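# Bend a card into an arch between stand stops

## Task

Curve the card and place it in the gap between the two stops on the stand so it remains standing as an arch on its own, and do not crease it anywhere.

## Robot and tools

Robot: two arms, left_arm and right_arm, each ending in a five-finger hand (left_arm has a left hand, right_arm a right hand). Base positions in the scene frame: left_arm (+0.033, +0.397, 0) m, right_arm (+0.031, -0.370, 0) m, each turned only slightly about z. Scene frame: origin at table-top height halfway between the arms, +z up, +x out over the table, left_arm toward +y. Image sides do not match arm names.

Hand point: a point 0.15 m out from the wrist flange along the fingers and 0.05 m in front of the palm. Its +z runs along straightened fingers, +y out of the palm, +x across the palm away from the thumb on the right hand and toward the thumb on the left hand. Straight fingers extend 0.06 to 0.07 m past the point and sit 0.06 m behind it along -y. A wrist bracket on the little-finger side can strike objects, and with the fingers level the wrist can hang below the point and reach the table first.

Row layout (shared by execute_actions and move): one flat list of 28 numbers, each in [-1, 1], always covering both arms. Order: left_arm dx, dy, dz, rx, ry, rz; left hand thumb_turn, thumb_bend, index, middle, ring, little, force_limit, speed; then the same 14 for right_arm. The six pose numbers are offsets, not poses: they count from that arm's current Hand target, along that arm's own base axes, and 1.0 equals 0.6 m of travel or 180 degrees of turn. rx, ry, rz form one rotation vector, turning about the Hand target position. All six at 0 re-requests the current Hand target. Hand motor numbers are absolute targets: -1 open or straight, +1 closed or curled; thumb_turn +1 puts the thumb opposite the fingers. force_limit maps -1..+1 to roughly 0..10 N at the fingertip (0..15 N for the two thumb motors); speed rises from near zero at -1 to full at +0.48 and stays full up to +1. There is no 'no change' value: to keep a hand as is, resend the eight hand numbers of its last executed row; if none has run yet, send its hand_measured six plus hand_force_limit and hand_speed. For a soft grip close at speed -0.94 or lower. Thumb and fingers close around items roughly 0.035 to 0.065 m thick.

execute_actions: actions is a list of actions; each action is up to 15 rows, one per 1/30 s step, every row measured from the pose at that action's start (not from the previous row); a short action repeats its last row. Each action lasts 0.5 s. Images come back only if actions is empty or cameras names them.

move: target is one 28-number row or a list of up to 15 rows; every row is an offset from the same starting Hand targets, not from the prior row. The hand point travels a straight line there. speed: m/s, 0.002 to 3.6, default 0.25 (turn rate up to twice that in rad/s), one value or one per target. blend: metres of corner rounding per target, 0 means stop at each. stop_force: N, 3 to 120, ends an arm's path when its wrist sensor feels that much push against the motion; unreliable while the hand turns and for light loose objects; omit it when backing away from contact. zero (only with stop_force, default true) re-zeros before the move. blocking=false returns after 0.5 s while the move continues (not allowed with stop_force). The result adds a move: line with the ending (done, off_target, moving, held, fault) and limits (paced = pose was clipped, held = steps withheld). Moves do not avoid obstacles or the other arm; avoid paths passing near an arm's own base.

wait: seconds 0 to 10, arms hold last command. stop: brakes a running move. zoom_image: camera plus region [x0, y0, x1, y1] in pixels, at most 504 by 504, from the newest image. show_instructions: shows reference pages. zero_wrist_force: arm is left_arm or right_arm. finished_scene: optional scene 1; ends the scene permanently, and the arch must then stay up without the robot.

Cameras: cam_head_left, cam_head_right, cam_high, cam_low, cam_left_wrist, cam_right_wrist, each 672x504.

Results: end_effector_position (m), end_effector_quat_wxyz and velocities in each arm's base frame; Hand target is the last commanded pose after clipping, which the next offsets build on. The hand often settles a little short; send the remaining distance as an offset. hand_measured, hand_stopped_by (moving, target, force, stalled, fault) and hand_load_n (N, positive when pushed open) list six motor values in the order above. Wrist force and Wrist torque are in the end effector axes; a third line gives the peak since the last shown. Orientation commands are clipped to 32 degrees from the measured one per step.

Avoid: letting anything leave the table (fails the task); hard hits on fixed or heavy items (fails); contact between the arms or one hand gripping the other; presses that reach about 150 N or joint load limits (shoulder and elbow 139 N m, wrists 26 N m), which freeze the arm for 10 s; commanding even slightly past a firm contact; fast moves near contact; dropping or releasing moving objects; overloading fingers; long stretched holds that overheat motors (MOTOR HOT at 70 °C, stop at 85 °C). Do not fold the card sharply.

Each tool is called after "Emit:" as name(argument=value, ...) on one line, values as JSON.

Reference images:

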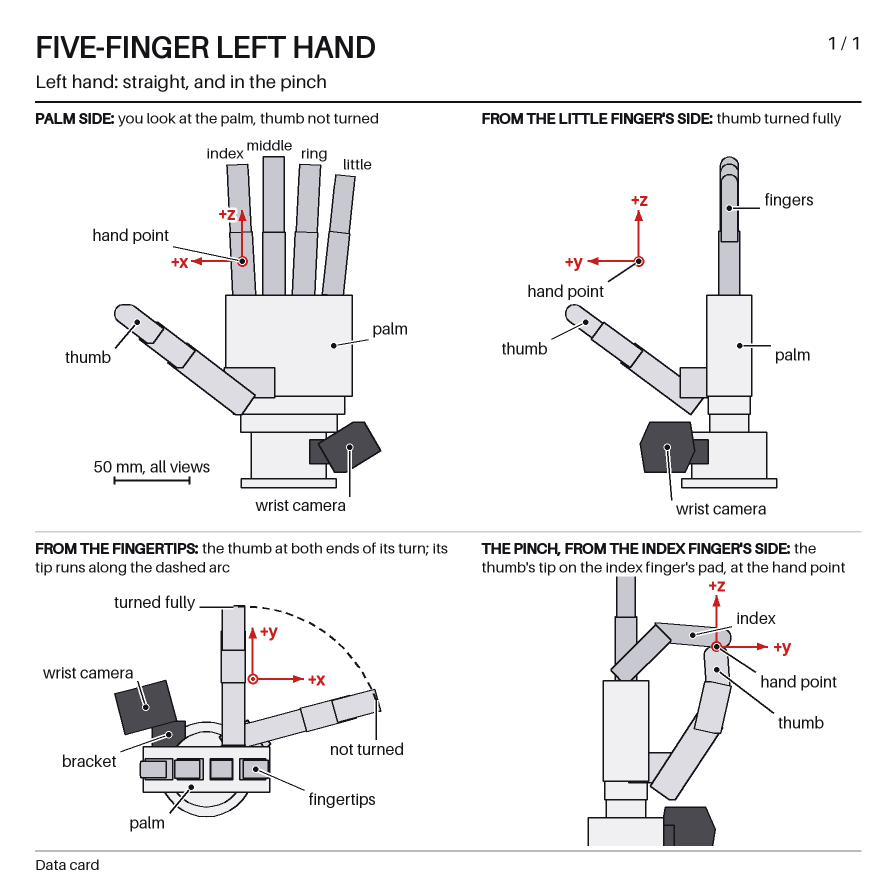

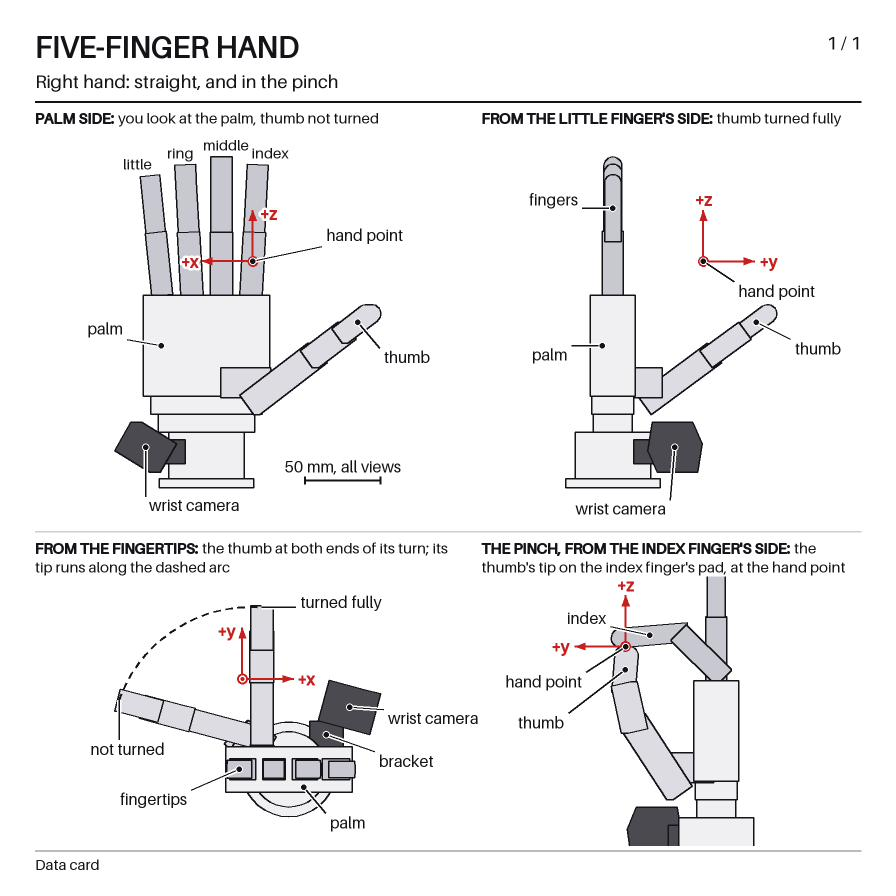

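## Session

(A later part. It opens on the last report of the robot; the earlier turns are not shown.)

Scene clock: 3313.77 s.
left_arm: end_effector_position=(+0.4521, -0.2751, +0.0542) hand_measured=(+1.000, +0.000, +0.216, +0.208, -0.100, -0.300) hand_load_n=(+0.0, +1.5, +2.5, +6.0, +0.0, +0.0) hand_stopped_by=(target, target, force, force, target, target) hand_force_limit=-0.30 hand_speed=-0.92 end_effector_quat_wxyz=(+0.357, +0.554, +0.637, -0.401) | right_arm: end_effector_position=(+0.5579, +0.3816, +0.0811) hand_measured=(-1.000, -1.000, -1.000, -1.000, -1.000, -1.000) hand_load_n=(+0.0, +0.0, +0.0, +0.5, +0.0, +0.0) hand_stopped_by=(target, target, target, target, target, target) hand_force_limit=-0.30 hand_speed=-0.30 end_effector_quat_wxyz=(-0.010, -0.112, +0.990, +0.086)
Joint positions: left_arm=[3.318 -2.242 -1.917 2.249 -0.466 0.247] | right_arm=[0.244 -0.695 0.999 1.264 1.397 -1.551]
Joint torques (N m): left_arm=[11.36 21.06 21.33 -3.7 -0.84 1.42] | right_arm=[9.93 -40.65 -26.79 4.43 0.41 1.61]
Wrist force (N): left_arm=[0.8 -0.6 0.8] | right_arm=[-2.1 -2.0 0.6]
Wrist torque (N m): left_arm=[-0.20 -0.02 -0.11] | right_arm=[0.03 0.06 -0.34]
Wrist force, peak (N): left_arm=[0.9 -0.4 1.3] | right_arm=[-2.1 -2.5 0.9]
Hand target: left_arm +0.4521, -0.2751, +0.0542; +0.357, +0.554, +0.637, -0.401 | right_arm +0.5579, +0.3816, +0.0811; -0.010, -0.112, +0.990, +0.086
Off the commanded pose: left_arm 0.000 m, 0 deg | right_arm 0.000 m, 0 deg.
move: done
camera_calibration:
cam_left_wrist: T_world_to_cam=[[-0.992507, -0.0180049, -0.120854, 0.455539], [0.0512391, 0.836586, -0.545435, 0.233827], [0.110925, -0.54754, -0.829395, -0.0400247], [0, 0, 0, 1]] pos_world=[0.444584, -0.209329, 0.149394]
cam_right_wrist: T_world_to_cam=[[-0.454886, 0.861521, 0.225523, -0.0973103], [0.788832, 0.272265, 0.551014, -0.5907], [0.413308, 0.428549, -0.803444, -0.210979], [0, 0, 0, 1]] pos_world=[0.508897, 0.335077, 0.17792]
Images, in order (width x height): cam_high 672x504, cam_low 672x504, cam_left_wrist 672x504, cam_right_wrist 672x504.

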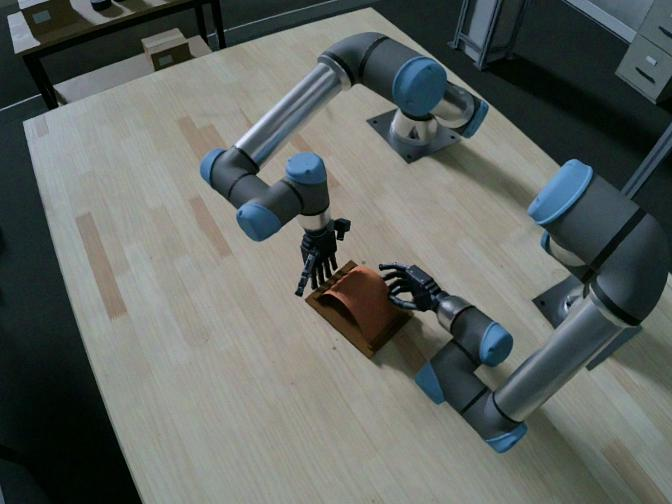

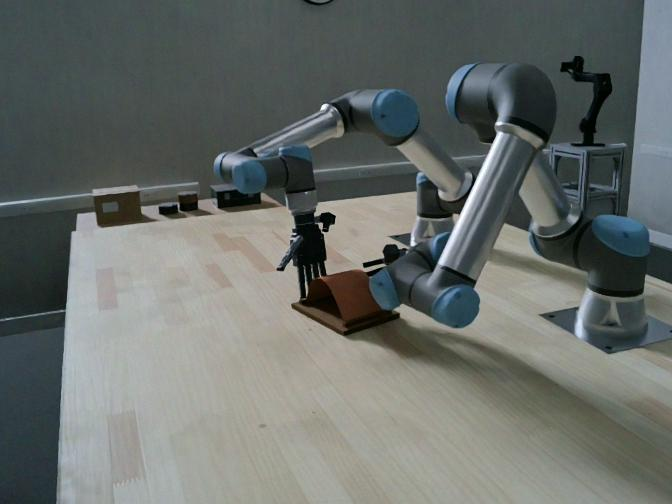

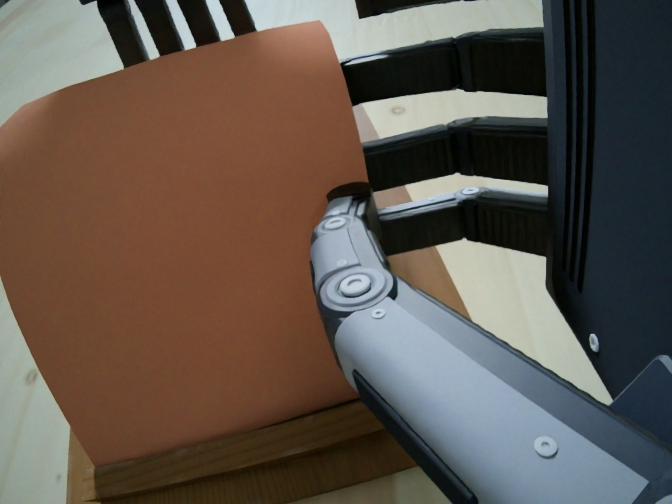

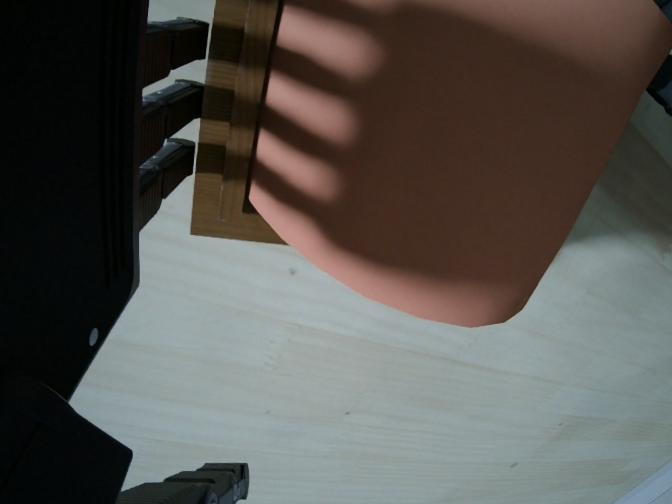

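Emit:
move(target=[-0.0029,0.00440,0,0.00537,0.00144,-0.00556,1,0,0.5,0.5,-0.1,-0.3,-0.3,-0.92,0,0,0,0,0,0,-1,-1,-1,-1,-1,-1,-0.3,-0.3], speed=0.015, cameras=["cam_right_wrist","cam_high","cam_left_wrist","cam_low"])

Emit:
zoom_image(camera="cam_right_wrist", region=[190, 0, 330, 260])

Emit:
zoom_image(camera="cam_low", region=[280, 250, 420, 350])

Emit:
zoom_image(camera="cam_left_wrist", region=[0, 340, 400, 504])

Scene clock: 3359.13 s.
left_arm: end_effector_position=(+0.4504, -0.2724, +0.0542) hand_measured=(+1.000, +0.000, +0.216, +0.208, -0.100, -0.300) hand_load_n=(+0.0, +1.5, +2.5, +6.0, +0.0, +0.0) hand_stopped_by=(target, target, force, force, target, target) hand_force_limit=-0.30 hand_speed=-0.92 end_effector_quat_wxyz=(+0.347, +0.561, +0.636, -0.400) | right_arm: end_effector_position=(+0.5579, +0.3816, +0.0811) hand_measured=(-1.000, -1.000, -1.000, -1.000, -1.000, -1.000) hand_load_n=(+0.0, +0.0, +0.0, +0.0, +0.0, +0.0) hand_stopped_by=(target, target, target, target, target, target) hand_force_limit=-0.30 hand_speed=-0.30 end_effector_quat_wxyz=(-0.010, -0.112, +0.990, +0.086)
Joint positions: left_arm=[3.32 -2.241 -1.912 2.219 -0.489 0.273] | right_arm=[0.244 -0.695 0.999 1.264 1.397 -1.551]
Joint torques (N m): left_arm=[11.35 45.85 20.8 -3.86 -0.49 1.4] | right_arm=[9.54 -40.98 -26.74 4.52 0.32 1.48]
Wrist force (N): left_arm=[0.9 -0.3 0.8] | right_arm=[-2.1 -2.2 0.7]
Wrist torque (N m): left_arm=[-0.16 -0.05 -0.09] | right_arm=[0.00 0.07 -0.35]
Wrist force, peak (N): left_arm=[1.1 -0.3 1.1] | right_arm=[-2.3 -2.3 0.9]
Hand target: left_arm +0.4503, -0.2724, +0.0542; +0.347, +0.561, +0.636, -0.400 | right_arm +0.5579, +0.3816, +0.0811; -0.010, -0.112, +0.990, +0.086
Off the commanded pose: left_arm 0.000 m, 0 deg | right_arm 0.000 m, 0 deg.
move: done
camera_calibration:
cam_left_wrist: T_world_to_cam=[[-0.993178, 0.00131756, -0.116604, 0.459197], [0.0635189, 0.844686, -0.531479, 0.227605], [0.0977936, -0.53526, -0.839007, -0.0286154], [0, 0, 0, 1]] pos_world=[0.444405, -0.208177, 0.150503]
cam_right_wrist: T_world_to_cam=[[-0.454886, 0.861521, 0.225523, -0.0973103], [0.788832, 0.272265, 0.551014, -0.5907], [0.413308, 0.428549, -0.803444, -0.210979], [0, 0, 0, 1]] pos_world=[0.508897, 0.335077, 0.17792]
Images, in order (width x height): cam_high 672x504, cam_low 672x504, cam_left_wrist 672x504, cam_right_wrist 672x504.

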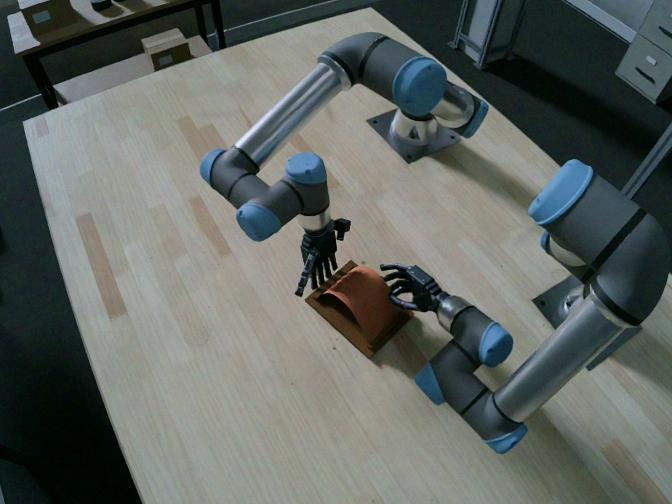

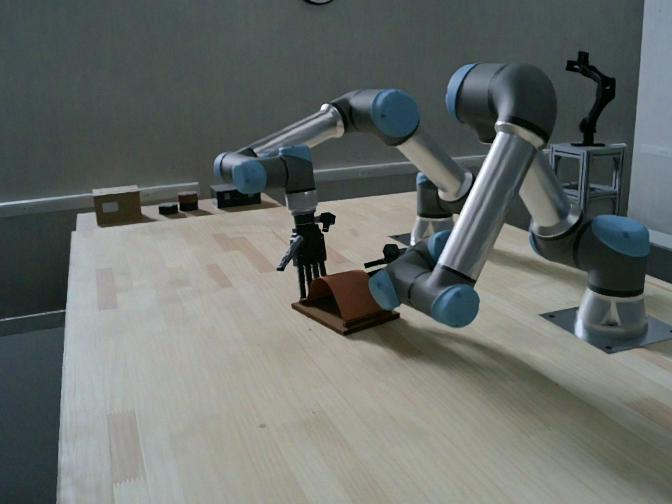

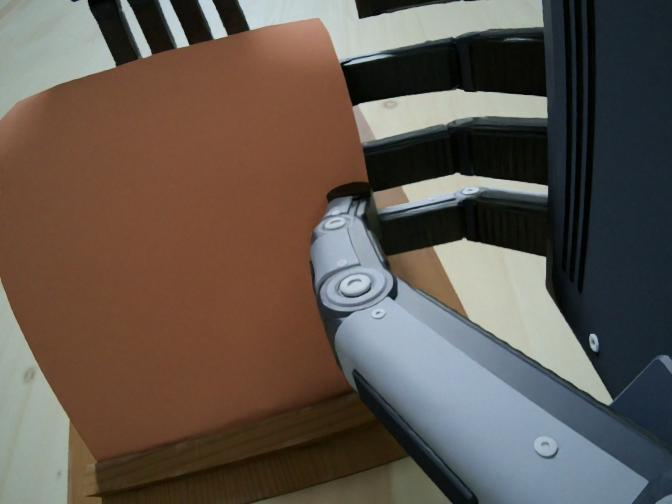

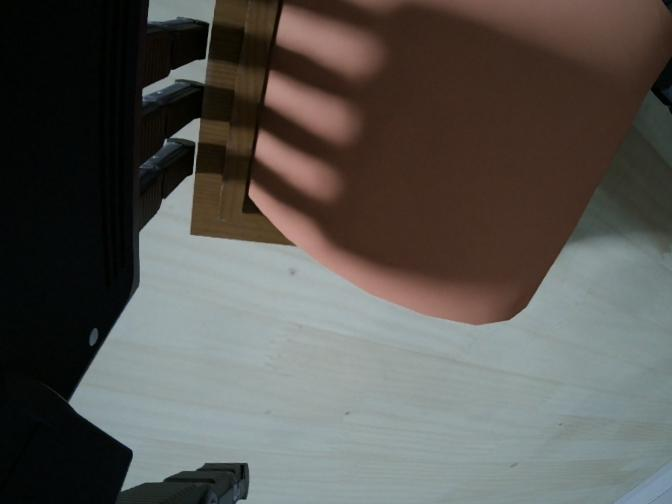

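Scaled by 1.938 from the camera's 672x504 image, which has a finer 960x720 frame.

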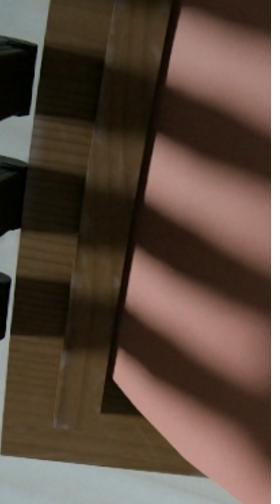

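Scaled by 3.600.

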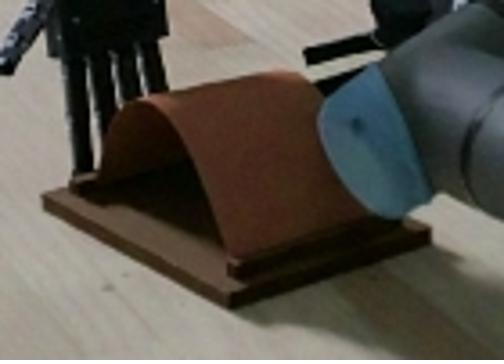

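Scaled by 1.260 from the camera's 672x504 image, which has a finer 960x720 frame.

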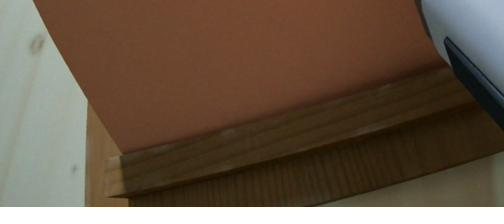

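Emit:
zoom_image(camera="cam_right_wrist", region=[210, 120, 310, 250])

Emit:
zoom_image(camera="cam_left_wrist", region=[60, 400, 260, 504])

Emit:
zoom_image(camera="cam_high", region=[295, 250, 425, 360])

Scaled by 3.877 from the camera's 672x504 image, which has a finer 960x720 frame.

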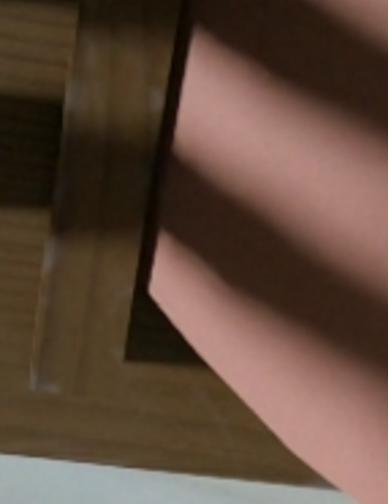

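Scaled by 2.520 from the camera's 672x504 image, which has a finer 960x720 frame.

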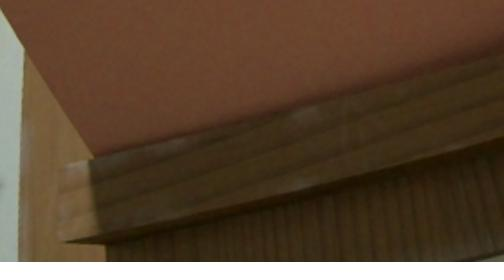

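Scaled by 3.877.

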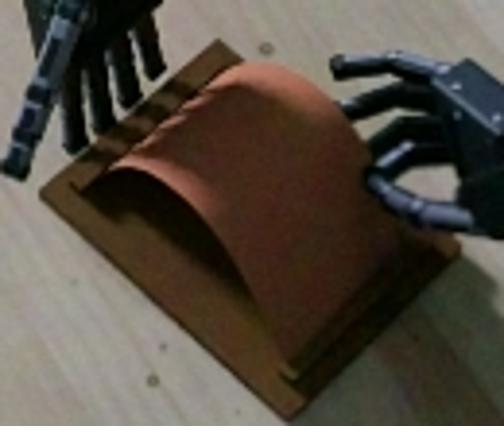

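Emit:
move(target=[-0.00312,0.0052,0.0008,0.00537,0.00144,-0.00278,1,0,0.5,0.5,-0.1,-0.3,-0.3,-0.92,0,0,0,0,0,0,-1,-1,-1,-1,-1,-1,-0.3,-0.3], speed=0.015, cameras=["cam_right_wrist","cam_high","cam_left_wrist","cam_low"])

Emit:
zoom_image(camera="cam_right_wrist", region=[210, 120, 310, 250])

Emit:
zoom_image(camera="cam_low", region=[280, 250, 420, 350])

Emit:
zoom_image(camera="cam_left_wrist", region=[0, 340, 400, 504])

Scene clock: 3379.10 s.
left_arm: end_effector_position=(+0.4485, -0.2693, +0.0547) hand_measured=(+1.000, +0.000, +0.216, +0.208, -0.100, -0.300) hand_load_n=(-1.0, +2.0, +2.5, +5.5, +0.0, +0.0) hand_stopped_by=(target, target, force, force, target, target) hand_force_limit=-0.30 hand_speed=-0.92 end_effector_quat_wxyz=(+0.339, +0.566, +0.638, -0.398) | right_arm: end_effector_position=(+0.5579, +0.3816, +0.0811) hand_measured=(-1.000, -1.000, -1.000, -1.000, -1.000, -1.000) hand_load_n=(+0.0, +0.0, +0.0, +0.0, +0.0, +0.0) hand_stopped_by=(target, target, target, target, target, target) hand_force_limit=-0.30 hand_speed=-0.30 end_effector_quat_wxyz=(-0.010, -0.112, +0.990, +0.086)
Joint positions: left_arm=[3.322 -2.234 -1.911 2.202 -0.509 0.282] | right_arm=[0.244 -0.695 0.999 1.264 1.397 -1.551]
Joint torques (N m): left_arm=[11.99 45.99 21.39 -3.72 -1.1 1.26] | right_arm=[9.7 -40.78 -26.91 4.46 0.35 1.45]
Wrist force (N): left_arm=[-1.4 0.2 1.1] | right_arm=[-1.6 -0.9 0.9]
Wrist torque (N m): left_arm=[-0.15 0.00 -0.09] | right_arm=[-0.04 0.06 -0.29]
Wrist force, peak (N): left_arm=[-1.6 0.5 1.2] | right_arm=[-2.2 -2.4 0.8]
Hand target: left_arm +0.4485, -0.2693, +0.0547; +0.339, +0.566, +0.638, -0.398 | right_arm +0.5579, +0.3816, +0.0811; -0.010, -0.112, +0.990, +0.086
Off the commanded pose: left_arm 0.000 m, 0 deg | right_arm 0.000 m, 0 deg.
move: done
camera_calibration:
cam_left_wrist: T_world_to_cam=[[-0.993637, 0.0118954, -0.111998, 0.460282], [0.0685466, 0.852903, -0.51755, 0.224576], [0.0893673, -0.521934, -0.848291, -0.0185899], [0, 0, 0, 1]] pos_world=[0.443621, -0.20672, 0.152011]
cam_right_wrist: T_world_to_cam=[[-0.454886, 0.861521, 0.225523, -0.0973103], [0.788832, 0.272265, 0.551014, -0.5907], [0.413308, 0.428549, -0.803444, -0.210979], [0, 0, 0, 1]] pos_world=[0.508897, 0.335077, 0.17792]
Images, in order (width x height): cam_high 672x504, cam_low 672x504, cam_left_wrist 672x504, cam_right_wrist 672x504.

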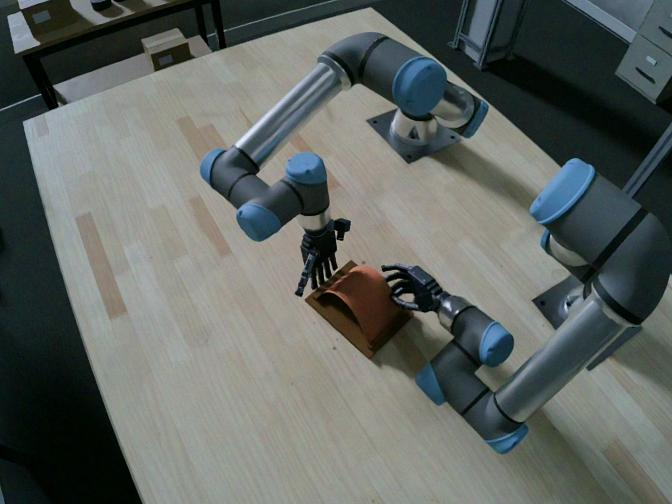

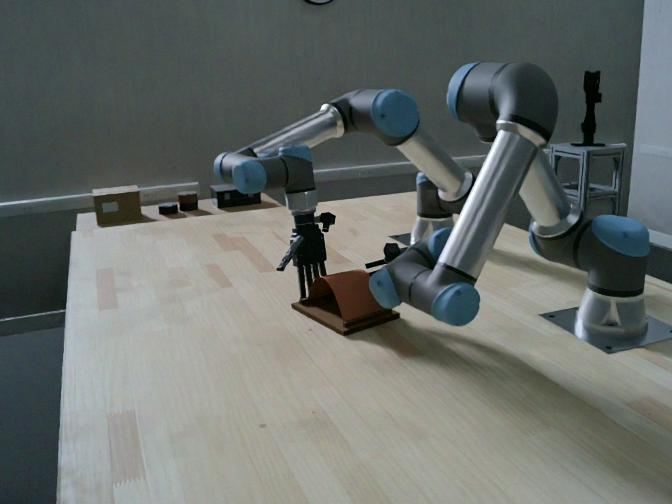

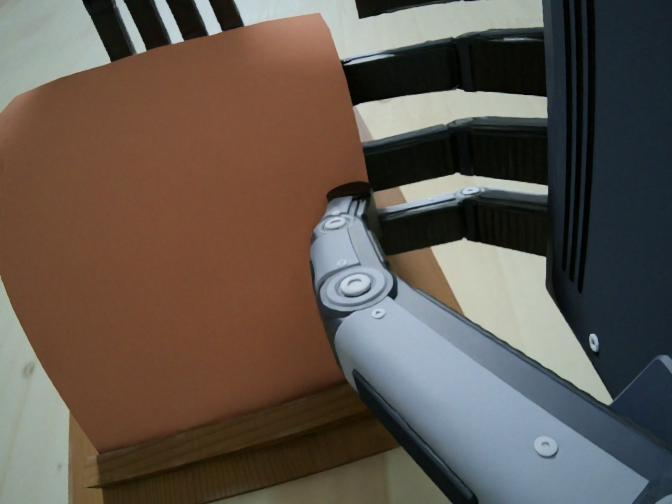

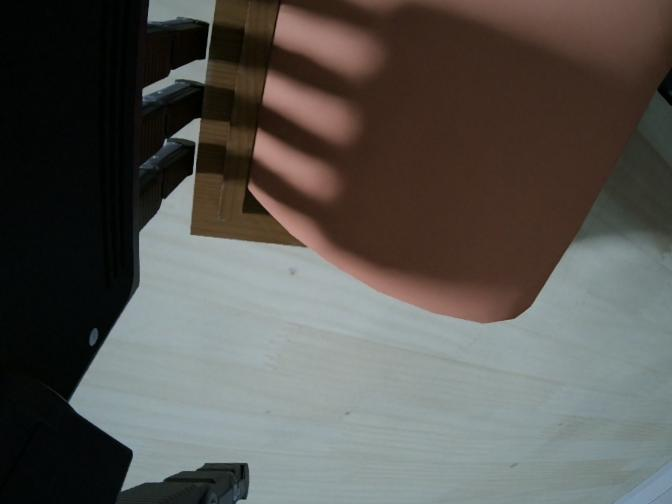

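Scaled by 3.877 from the camera's 672x504 image, which has a finer 960x720 frame.

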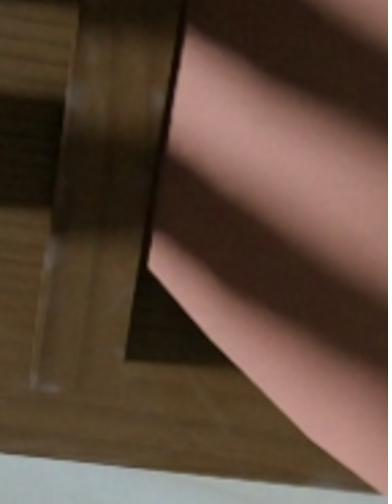

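Scaled by 3.600.

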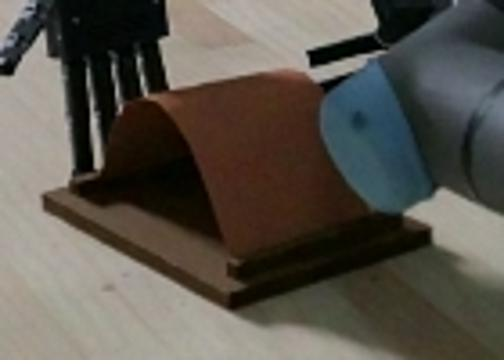

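Scaled by 1.260 from the camera's 672x504 image, which has a finer 960x720 frame.

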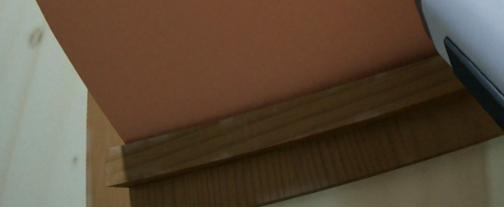

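Emit:
move(target=[-0.00086,0.00322,0.00333,0.01073,0.00288,0,1,0,0.5,0.5,-0.1,-0.3,-0.3,-0.92,0,0,0,0,0,0,-1,-1,-1,-1,-1,-1,-0.3,-0.3], speed=0.015, cameras=["cam_right_wrist","cam_high","cam_left_wrist","cam_low"])

Emit:
zoom_image(camera="cam_right_wrist", region=[210, 120, 310, 250])

Emit:
zoom_image(camera="cam_low", region=[280, 250, 420, 350])

Emit:
zoom_image(camera="cam_left_wrist", region=[0, 340, 400, 504])

Scene clock: 3427.53 s.
left_arm: end_effector_position=(+0.4480, -0.2674, +0.0567) hand_measured=(+1.000, +0.000, +0.216, +0.208, -0.100, -0.300) hand_load_n=(-0.5, +2.0, +3.5, +5.0, +0.0, +0.0) hand_stopped_by=(target, target, force, force, target, target) hand_force_limit=-0.30 hand_speed=-0.92 end_effector_quat_wxyz=(+0.327, +0.570, +0.646, -0.389) | right_arm: end_effector_position=(+0.5579, +0.3816, +0.0811) hand_measured=(-1.000, -1.000, -1.000, -1.000, -1.000, -1.000) hand_load_n=(+0.0, +0.0, +0.0, +0.0, +0.0, +0.0) hand_stopped_by=(target, target, target, target, target, target) hand_force_limit=-0.30 hand_speed=-0.30 end_effector_quat_wxyz=(-0.010, -0.112, +0.990, +0.086)
Joint positions: left_arm=[3.314 -2.212 -1.903 2.203 -0.539 0.242] | right_arm=[0.244 -0.695 0.999 1.264 1.397 -1.551]
Joint torques (N m): left_arm=[-10.68 45.77 21.18 -0.79 -1.18 -1.21] | right_arm=[9.72 -40.74 -26.84 4.33 0.38 1.48]
Wrist force (N): left_arm=[0.2 0.1 1.1] | right_arm=[-1.6 -1.2 1.2]
Wrist torque (N m): left_arm=[-0.18 -0.07 0.07] | right_arm=[-0.09 0.05 -0.29]
Wrist force, peak (N): left_arm=[-1.7 0.5 1.3] | right_arm=[-1.9 -1.2 1.0]
Hand target: left_arm +0.4480, -0.2674, +0.0567; +0.327, +0.570, +0.646, -0.389 | right_arm +0.5579, +0.3816, +0.0811; -0.010, -0.112, +0.990, +0.086
Off the commanded pose: left_arm 0.000 m, 0 deg | right_arm 0.000 m, 0 deg.
move: done
camera_calibration:
cam_left_wrist: T_world_to_cam=[[-0.994615, 0.015631, -0.102457, 0.4608], [0.0640509, 0.869889, -0.489072, 0.228943], [0.0814813, -0.493001, -0.866205, -0.00352985], [0, 0, 0, 1]] pos_world=[0.443942, -0.208098, 0.156124]
cam_right_wrist: T_world_to_cam=[[-0.454886, 0.861521, 0.225523, -0.0973103], [0.788832, 0.272265, 0.551014, -0.5907], [0.413308, 0.428549, -0.803444, -0.210979], [0, 0, 0, 1]] pos_world=[0.508897, 0.335077, 0.17792]
Images, in order (width x height): cam_high 672x504, cam_low 672x504, cam_left_wrist 672x504, cam_right_wrist 672x504.

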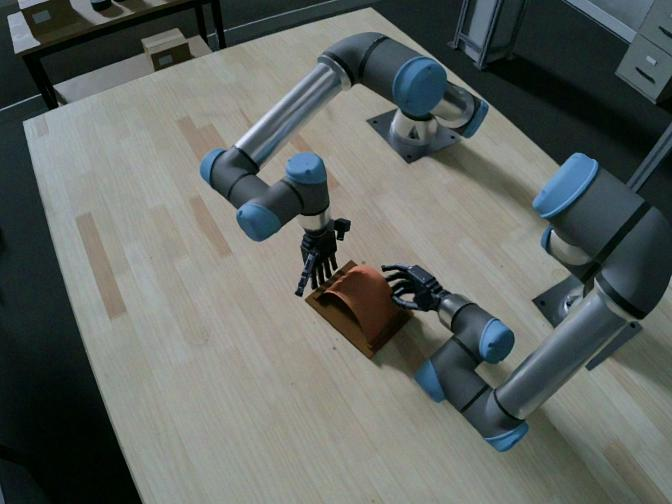

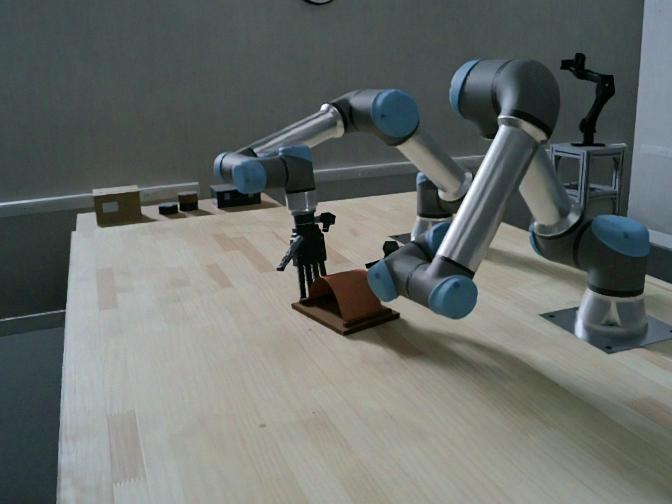

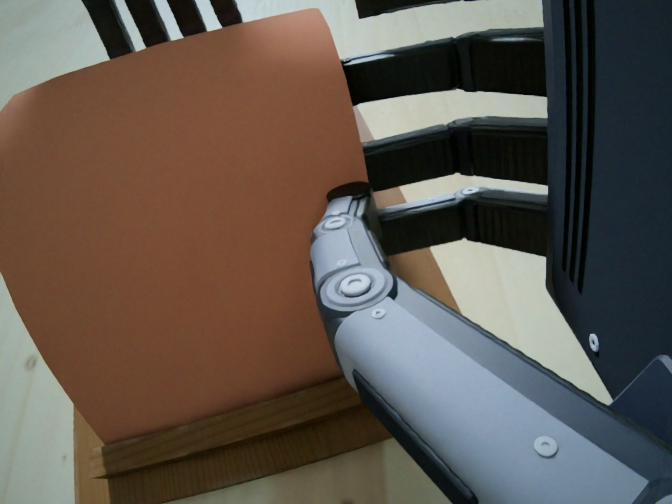

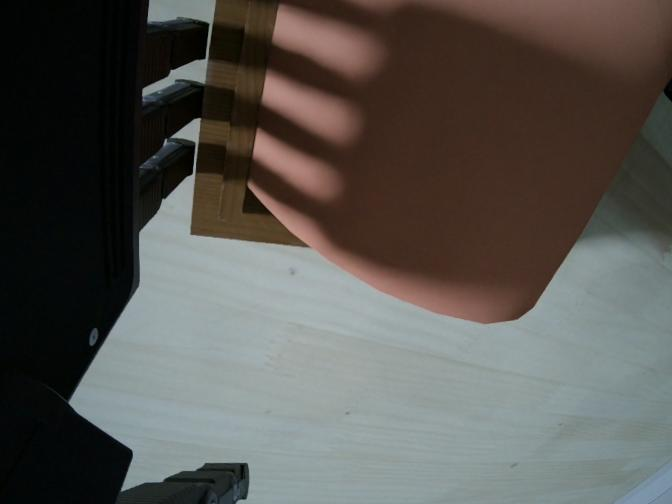

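Scaled by 3.877 from the camera's 672x504 image, which has a finer 960x720 frame.

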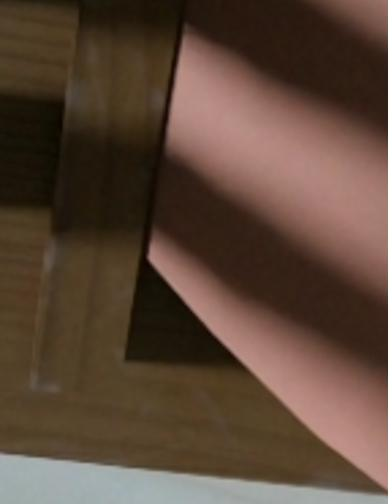

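Scaled by 3.600.

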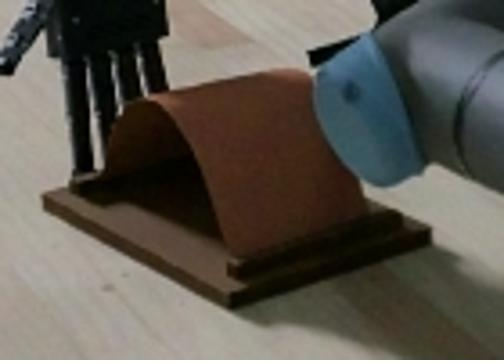

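Scaled by 1.260 from the camera's 672x504 image, which has a finer 960x720 frame.

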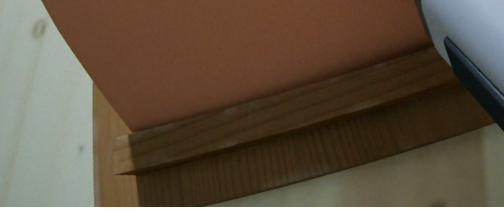

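Emit:
move(target=[-0.00108,0.00402,0.00225,0.01341,0.0036,0,1,0,0.5,0.5,-0.1,-0.3,-0.3,-0.92,0,0,0,0,0,0,-1,-1,-1,-1,-1,-1,-0.3,-0.3], speed=0.015, cameras=["cam_right_wrist","cam_high","cam_left_wrist","cam_low"])

Emit:
zoom_image(camera="cam_right_wrist", region=[210, 120, 310, 250])

Emit:
zoom_image(camera="cam_low", region=[280, 250, 420, 350])

Emit:
zoom_image(camera="cam_left_wrist", region=[0, 340, 400, 504])

Scene clock: 3436.07 s.
left_arm: end_effector_position=(+0.4473, -0.2650, +0.0581) hand_measured=(+1.000, +0.000, +0.216, +0.208, -0.100, -0.300) hand_load_n=(-0.5, +2.0, +4.0, +5.0, +0.0, +0.0) hand_stopped_by=(target, target, force, force, target, target) hand_force_limit=-0.30 hand_speed=-0.92 end_effector_quat_wxyz=(+0.311, +0.574, +0.656, -0.379) | right_arm: end_effector_position=(+0.5579, +0.3816, +0.0811) hand_measured=(-1.000, -1.000, -1.000, -1.000, -1.000, -1.000) hand_load_n=(+0.0, +0.0, +0.0, +0.5, +0.0, +0.0) hand_stopped_by=(target, target, target, target, target, target) hand_force_limit=-0.30 hand_speed=-0.30 end_effector_quat_wxyz=(-0.010, -0.112, +0.990, +0.086)
Joint positions: left_arm=[3.302 -2.189 -1.892 2.204 -0.576 0.195] | right_arm=[0.244 -0.695 0.999 1.264 1.397 -1.551]
Joint torques (N m): left_arm=[-10.69 45.55 21.74 -0.86 -0.89 -1.48] | right_arm=[9.88 -40.52 -26.31 4.29 0.24 1.44]
Wrist force (N): left_arm=[-0.2 0.4 1.1] | right_arm=[-1.5 -1.0 1.2]
Wrist torque (N m): left_arm=[-0.13 -0.05 0.05] | right_arm=[-0.07 0.04 -0.28]
Wrist force, peak (N): left_arm=[0.0 0.5 1.3] | right_arm=[-1.9 -1.0 1.2]
Hand target: left_arm +0.4473, -0.2650, +0.0581; +0.311, +0.574, +0.656, -0.379 | right_arm +0.5579, +0.3816, +0.0811; -0.010, -0.112, +0.990, +0.086
Off the commanded pose: left_arm 0.000 m, 0 deg | right_arm 0.000 m, 0 deg.
move: done
camera_calibration:
cam_left_wrist: T_world_to_cam=[[-0.995706, 0.0196558, -0.0904644, 0.461154], [0.0586941, 0.889726, -0.452706, 0.233067], [0.0715903, -0.456071, -0.887059, 0.0143264], [0, 0, 0, 1]] pos_world=[0.444469, -0.209896, 0.159937]
cam_right_wrist: T_world_to_cam=[[-0.454886, 0.861521, 0.225523, -0.0973103], [0.788832, 0.272265, 0.551014, -0.5907], [0.413308, 0.428549, -0.803444, -0.210979], [0, 0, 0, 1]] pos_world=[0.508897, 0.335077, 0.17792]
Images, in order (width x height): cam_high 672x504, cam_low 672x504, cam_left_wrist 672x504, cam_right_wrist 672x504.

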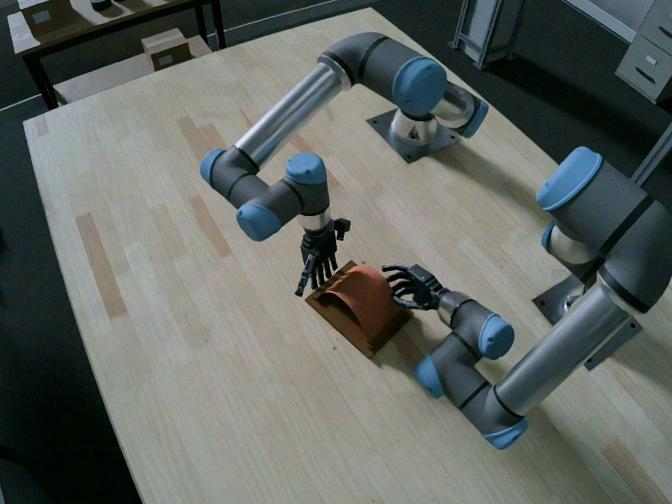

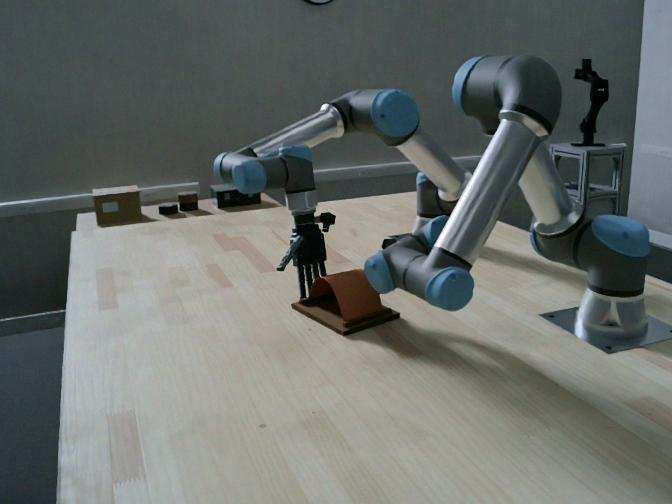

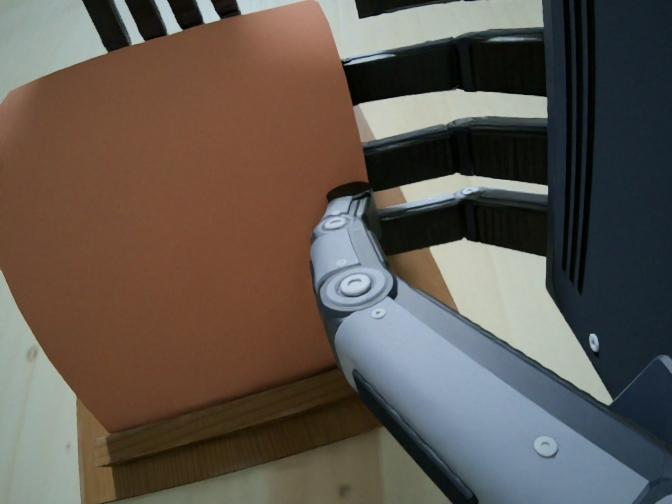

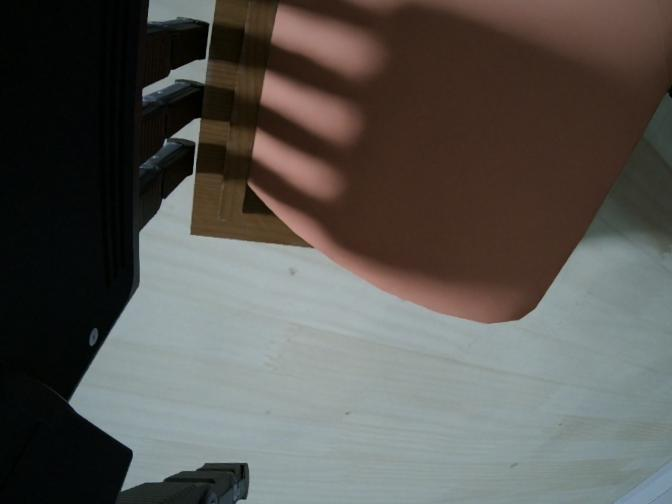

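Scaled by 3.877 from the camera's 672x504 image, which has a finer 960x720 frame.

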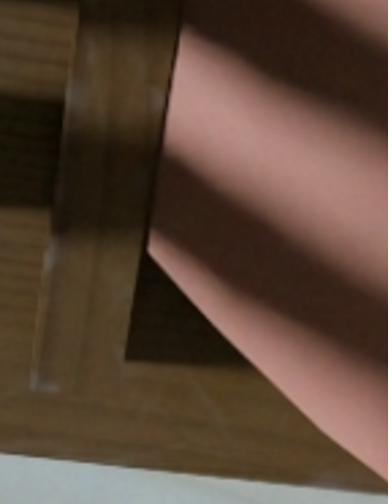

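Scaled by 3.600.

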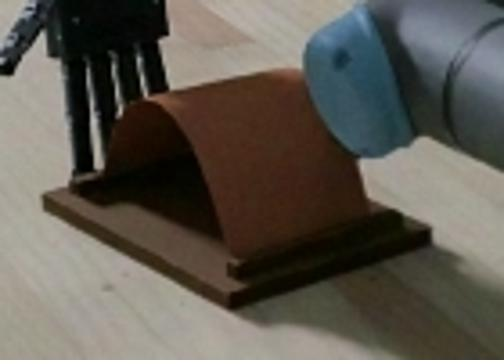

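Scaled by 1.260 from the camera's 672x504 image, which has a finer 960x720 frame.

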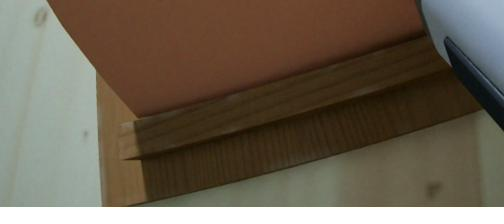

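Emit:
move(target=[-0.0002,0.0008,0,0.01073,0.00288,0,1,0,0.5,0.5,-0.1,-0.3,-0.3,-0.92,0,0,0,0,0,0,-1,-1,-1,-1,-1,-1,-0.3,-0.3], speed=0.015, cameras=["cam_right_wrist","cam_high","cam_left_wrist","cam_low"])

Emit:
zoom_image(camera="cam_high", region=[295, 250, 425, 360])

Emit:
zoom_image(camera="cam_left_wrist", region=[200, 100, 500, 400])

Scene clock: 3463.47 s.
left_arm: end_effector_position=(+0.4472, -0.2645, +0.0581) hand_measured=(+1.000, +0.000, +0.216, +0.208, -0.100, -0.300) hand_load_n=(-0.5, +2.0, +3.5, +4.5, +0.0, +0.0) hand_stopped_by=(target, target, force, force, target, target) hand_force_limit=-0.30 hand_speed=-0.92 end_effector_quat_wxyz=(+0.298, +0.578, +0.663, -0.370) | right_arm: end_effector_position=(+0.5579, +0.3816, +0.0811) hand_measured=(-1.000, -1.000, -1.000, -1.000, -1.000, -1.000) hand_load_n=(+0.0, +0.0, +0.0, +0.0, +0.0, +0.0) hand_stopped_by=(target, target, target, target, target, target) hand_force_limit=-0.30 hand_speed=-0.30 end_effector_quat_wxyz=(-0.010, -0.112, +0.990, +0.086)
Joint positions: left_arm=[3.288 -2.174 -1.879 2.208 -0.605 0.153] | right_arm=[0.244 -0.695 0.999 1.264 1.397 -1.551]
Joint torques (N m): left_arm=[-11.24 44.38 22.64 -0.96 -1.2 -1.46] | right_arm=[9.9 -40.71 -26.4 4.17 0.36 1.29]
Wrist force (N): left_arm=[-0.1 0.3 0.8] | right_arm=[-1.7 -1.1 1.0]
Wrist torque (N m): left_arm=[-0.12 -0.14 0.09] | right_arm=[-0.08 0.07 -0.30]
Wrist force, peak (N): left_arm=[-0.3 0.4 1.4] | right_arm=[-1.6 -1.4 1.2]
Hand target: left_arm +0.4472, -0.2645, +0.0581; +0.298, +0.578, +0.663, -0.370 | right_arm +0.5579, +0.3816, +0.0811; -0.010, -0.112, +0.990, +0.086
Off the commanded pose: left_arm 0.000 m, 0 deg | right_arm 0.000 m, 0 deg.
move: done
camera_calibration:
cam_left_wrist: T_world_to_cam=[[-0.99648, 0.0225171, -0.0807508, 0.461477], [0.0547131, 0.904498, -0.422954, 0.236598], [0.0635152, -0.425883, -0.902546, 0.0270452], [0, 0, 0, 1]] pos_world=[0.44519, -0.212875, 0.161744]
cam_right_wrist: T_world_to_cam=[[-0.454886, 0.861521, 0.225523, -0.0973103], [0.788832, 0.272265, 0.551014, -0.5907], [0.413308, 0.428549, -0.803444, -0.210979], [0, 0, 0, 1]] pos_world=[0.508897, 0.335077, 0.17792]
Images, in order (width x height): cam_high 672x504, cam_low 672x504, cam_left_wrist 672x504, cam_right_wrist 672x504.

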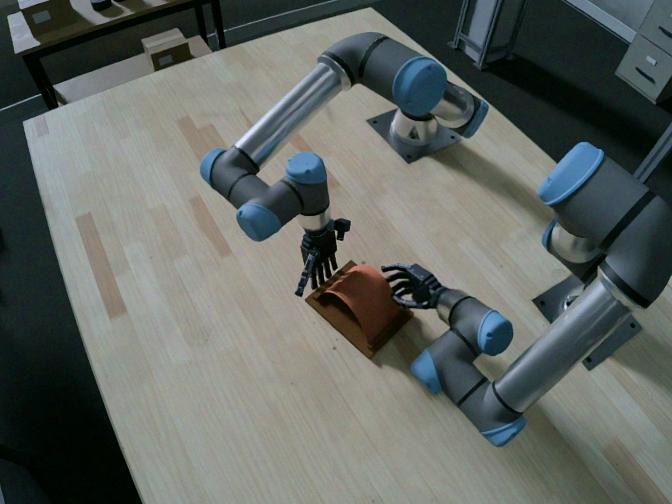

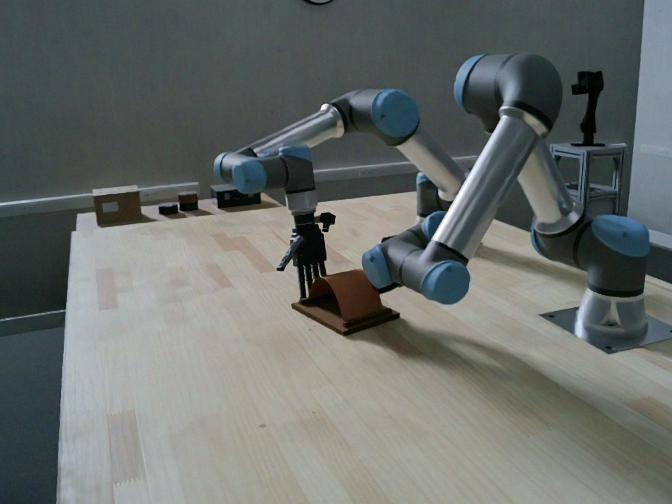

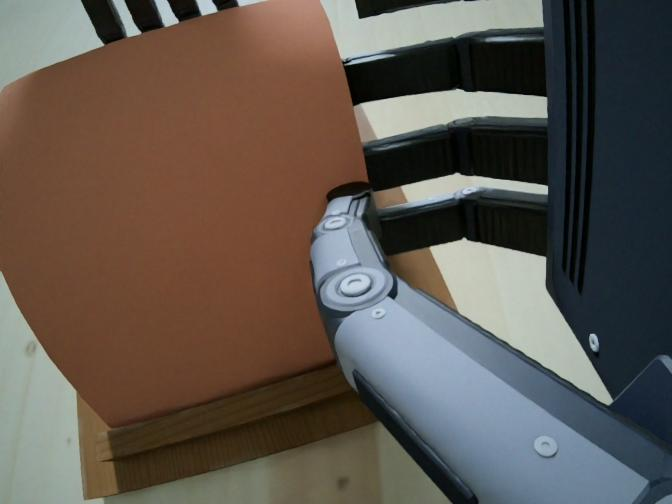

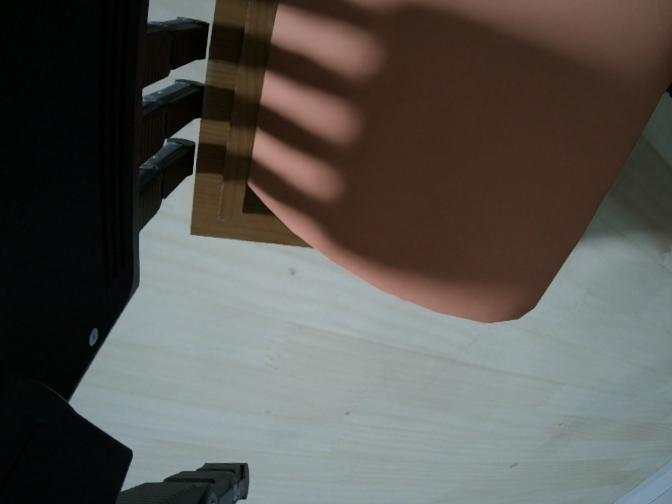

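Scaled by 3.877.

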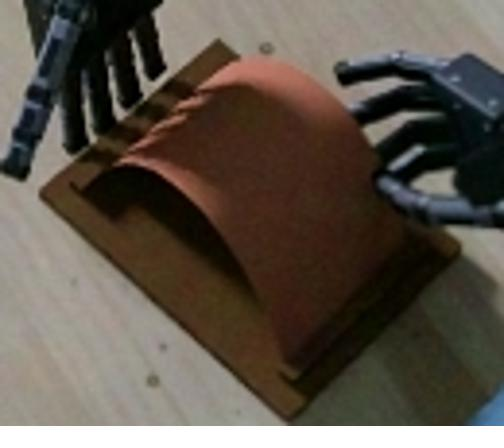

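Scaled by 1.680 from the camera's 672x504 image, which has a finer 960x720 frame.

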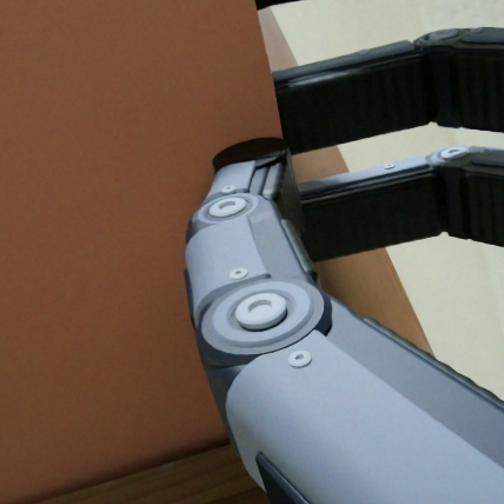

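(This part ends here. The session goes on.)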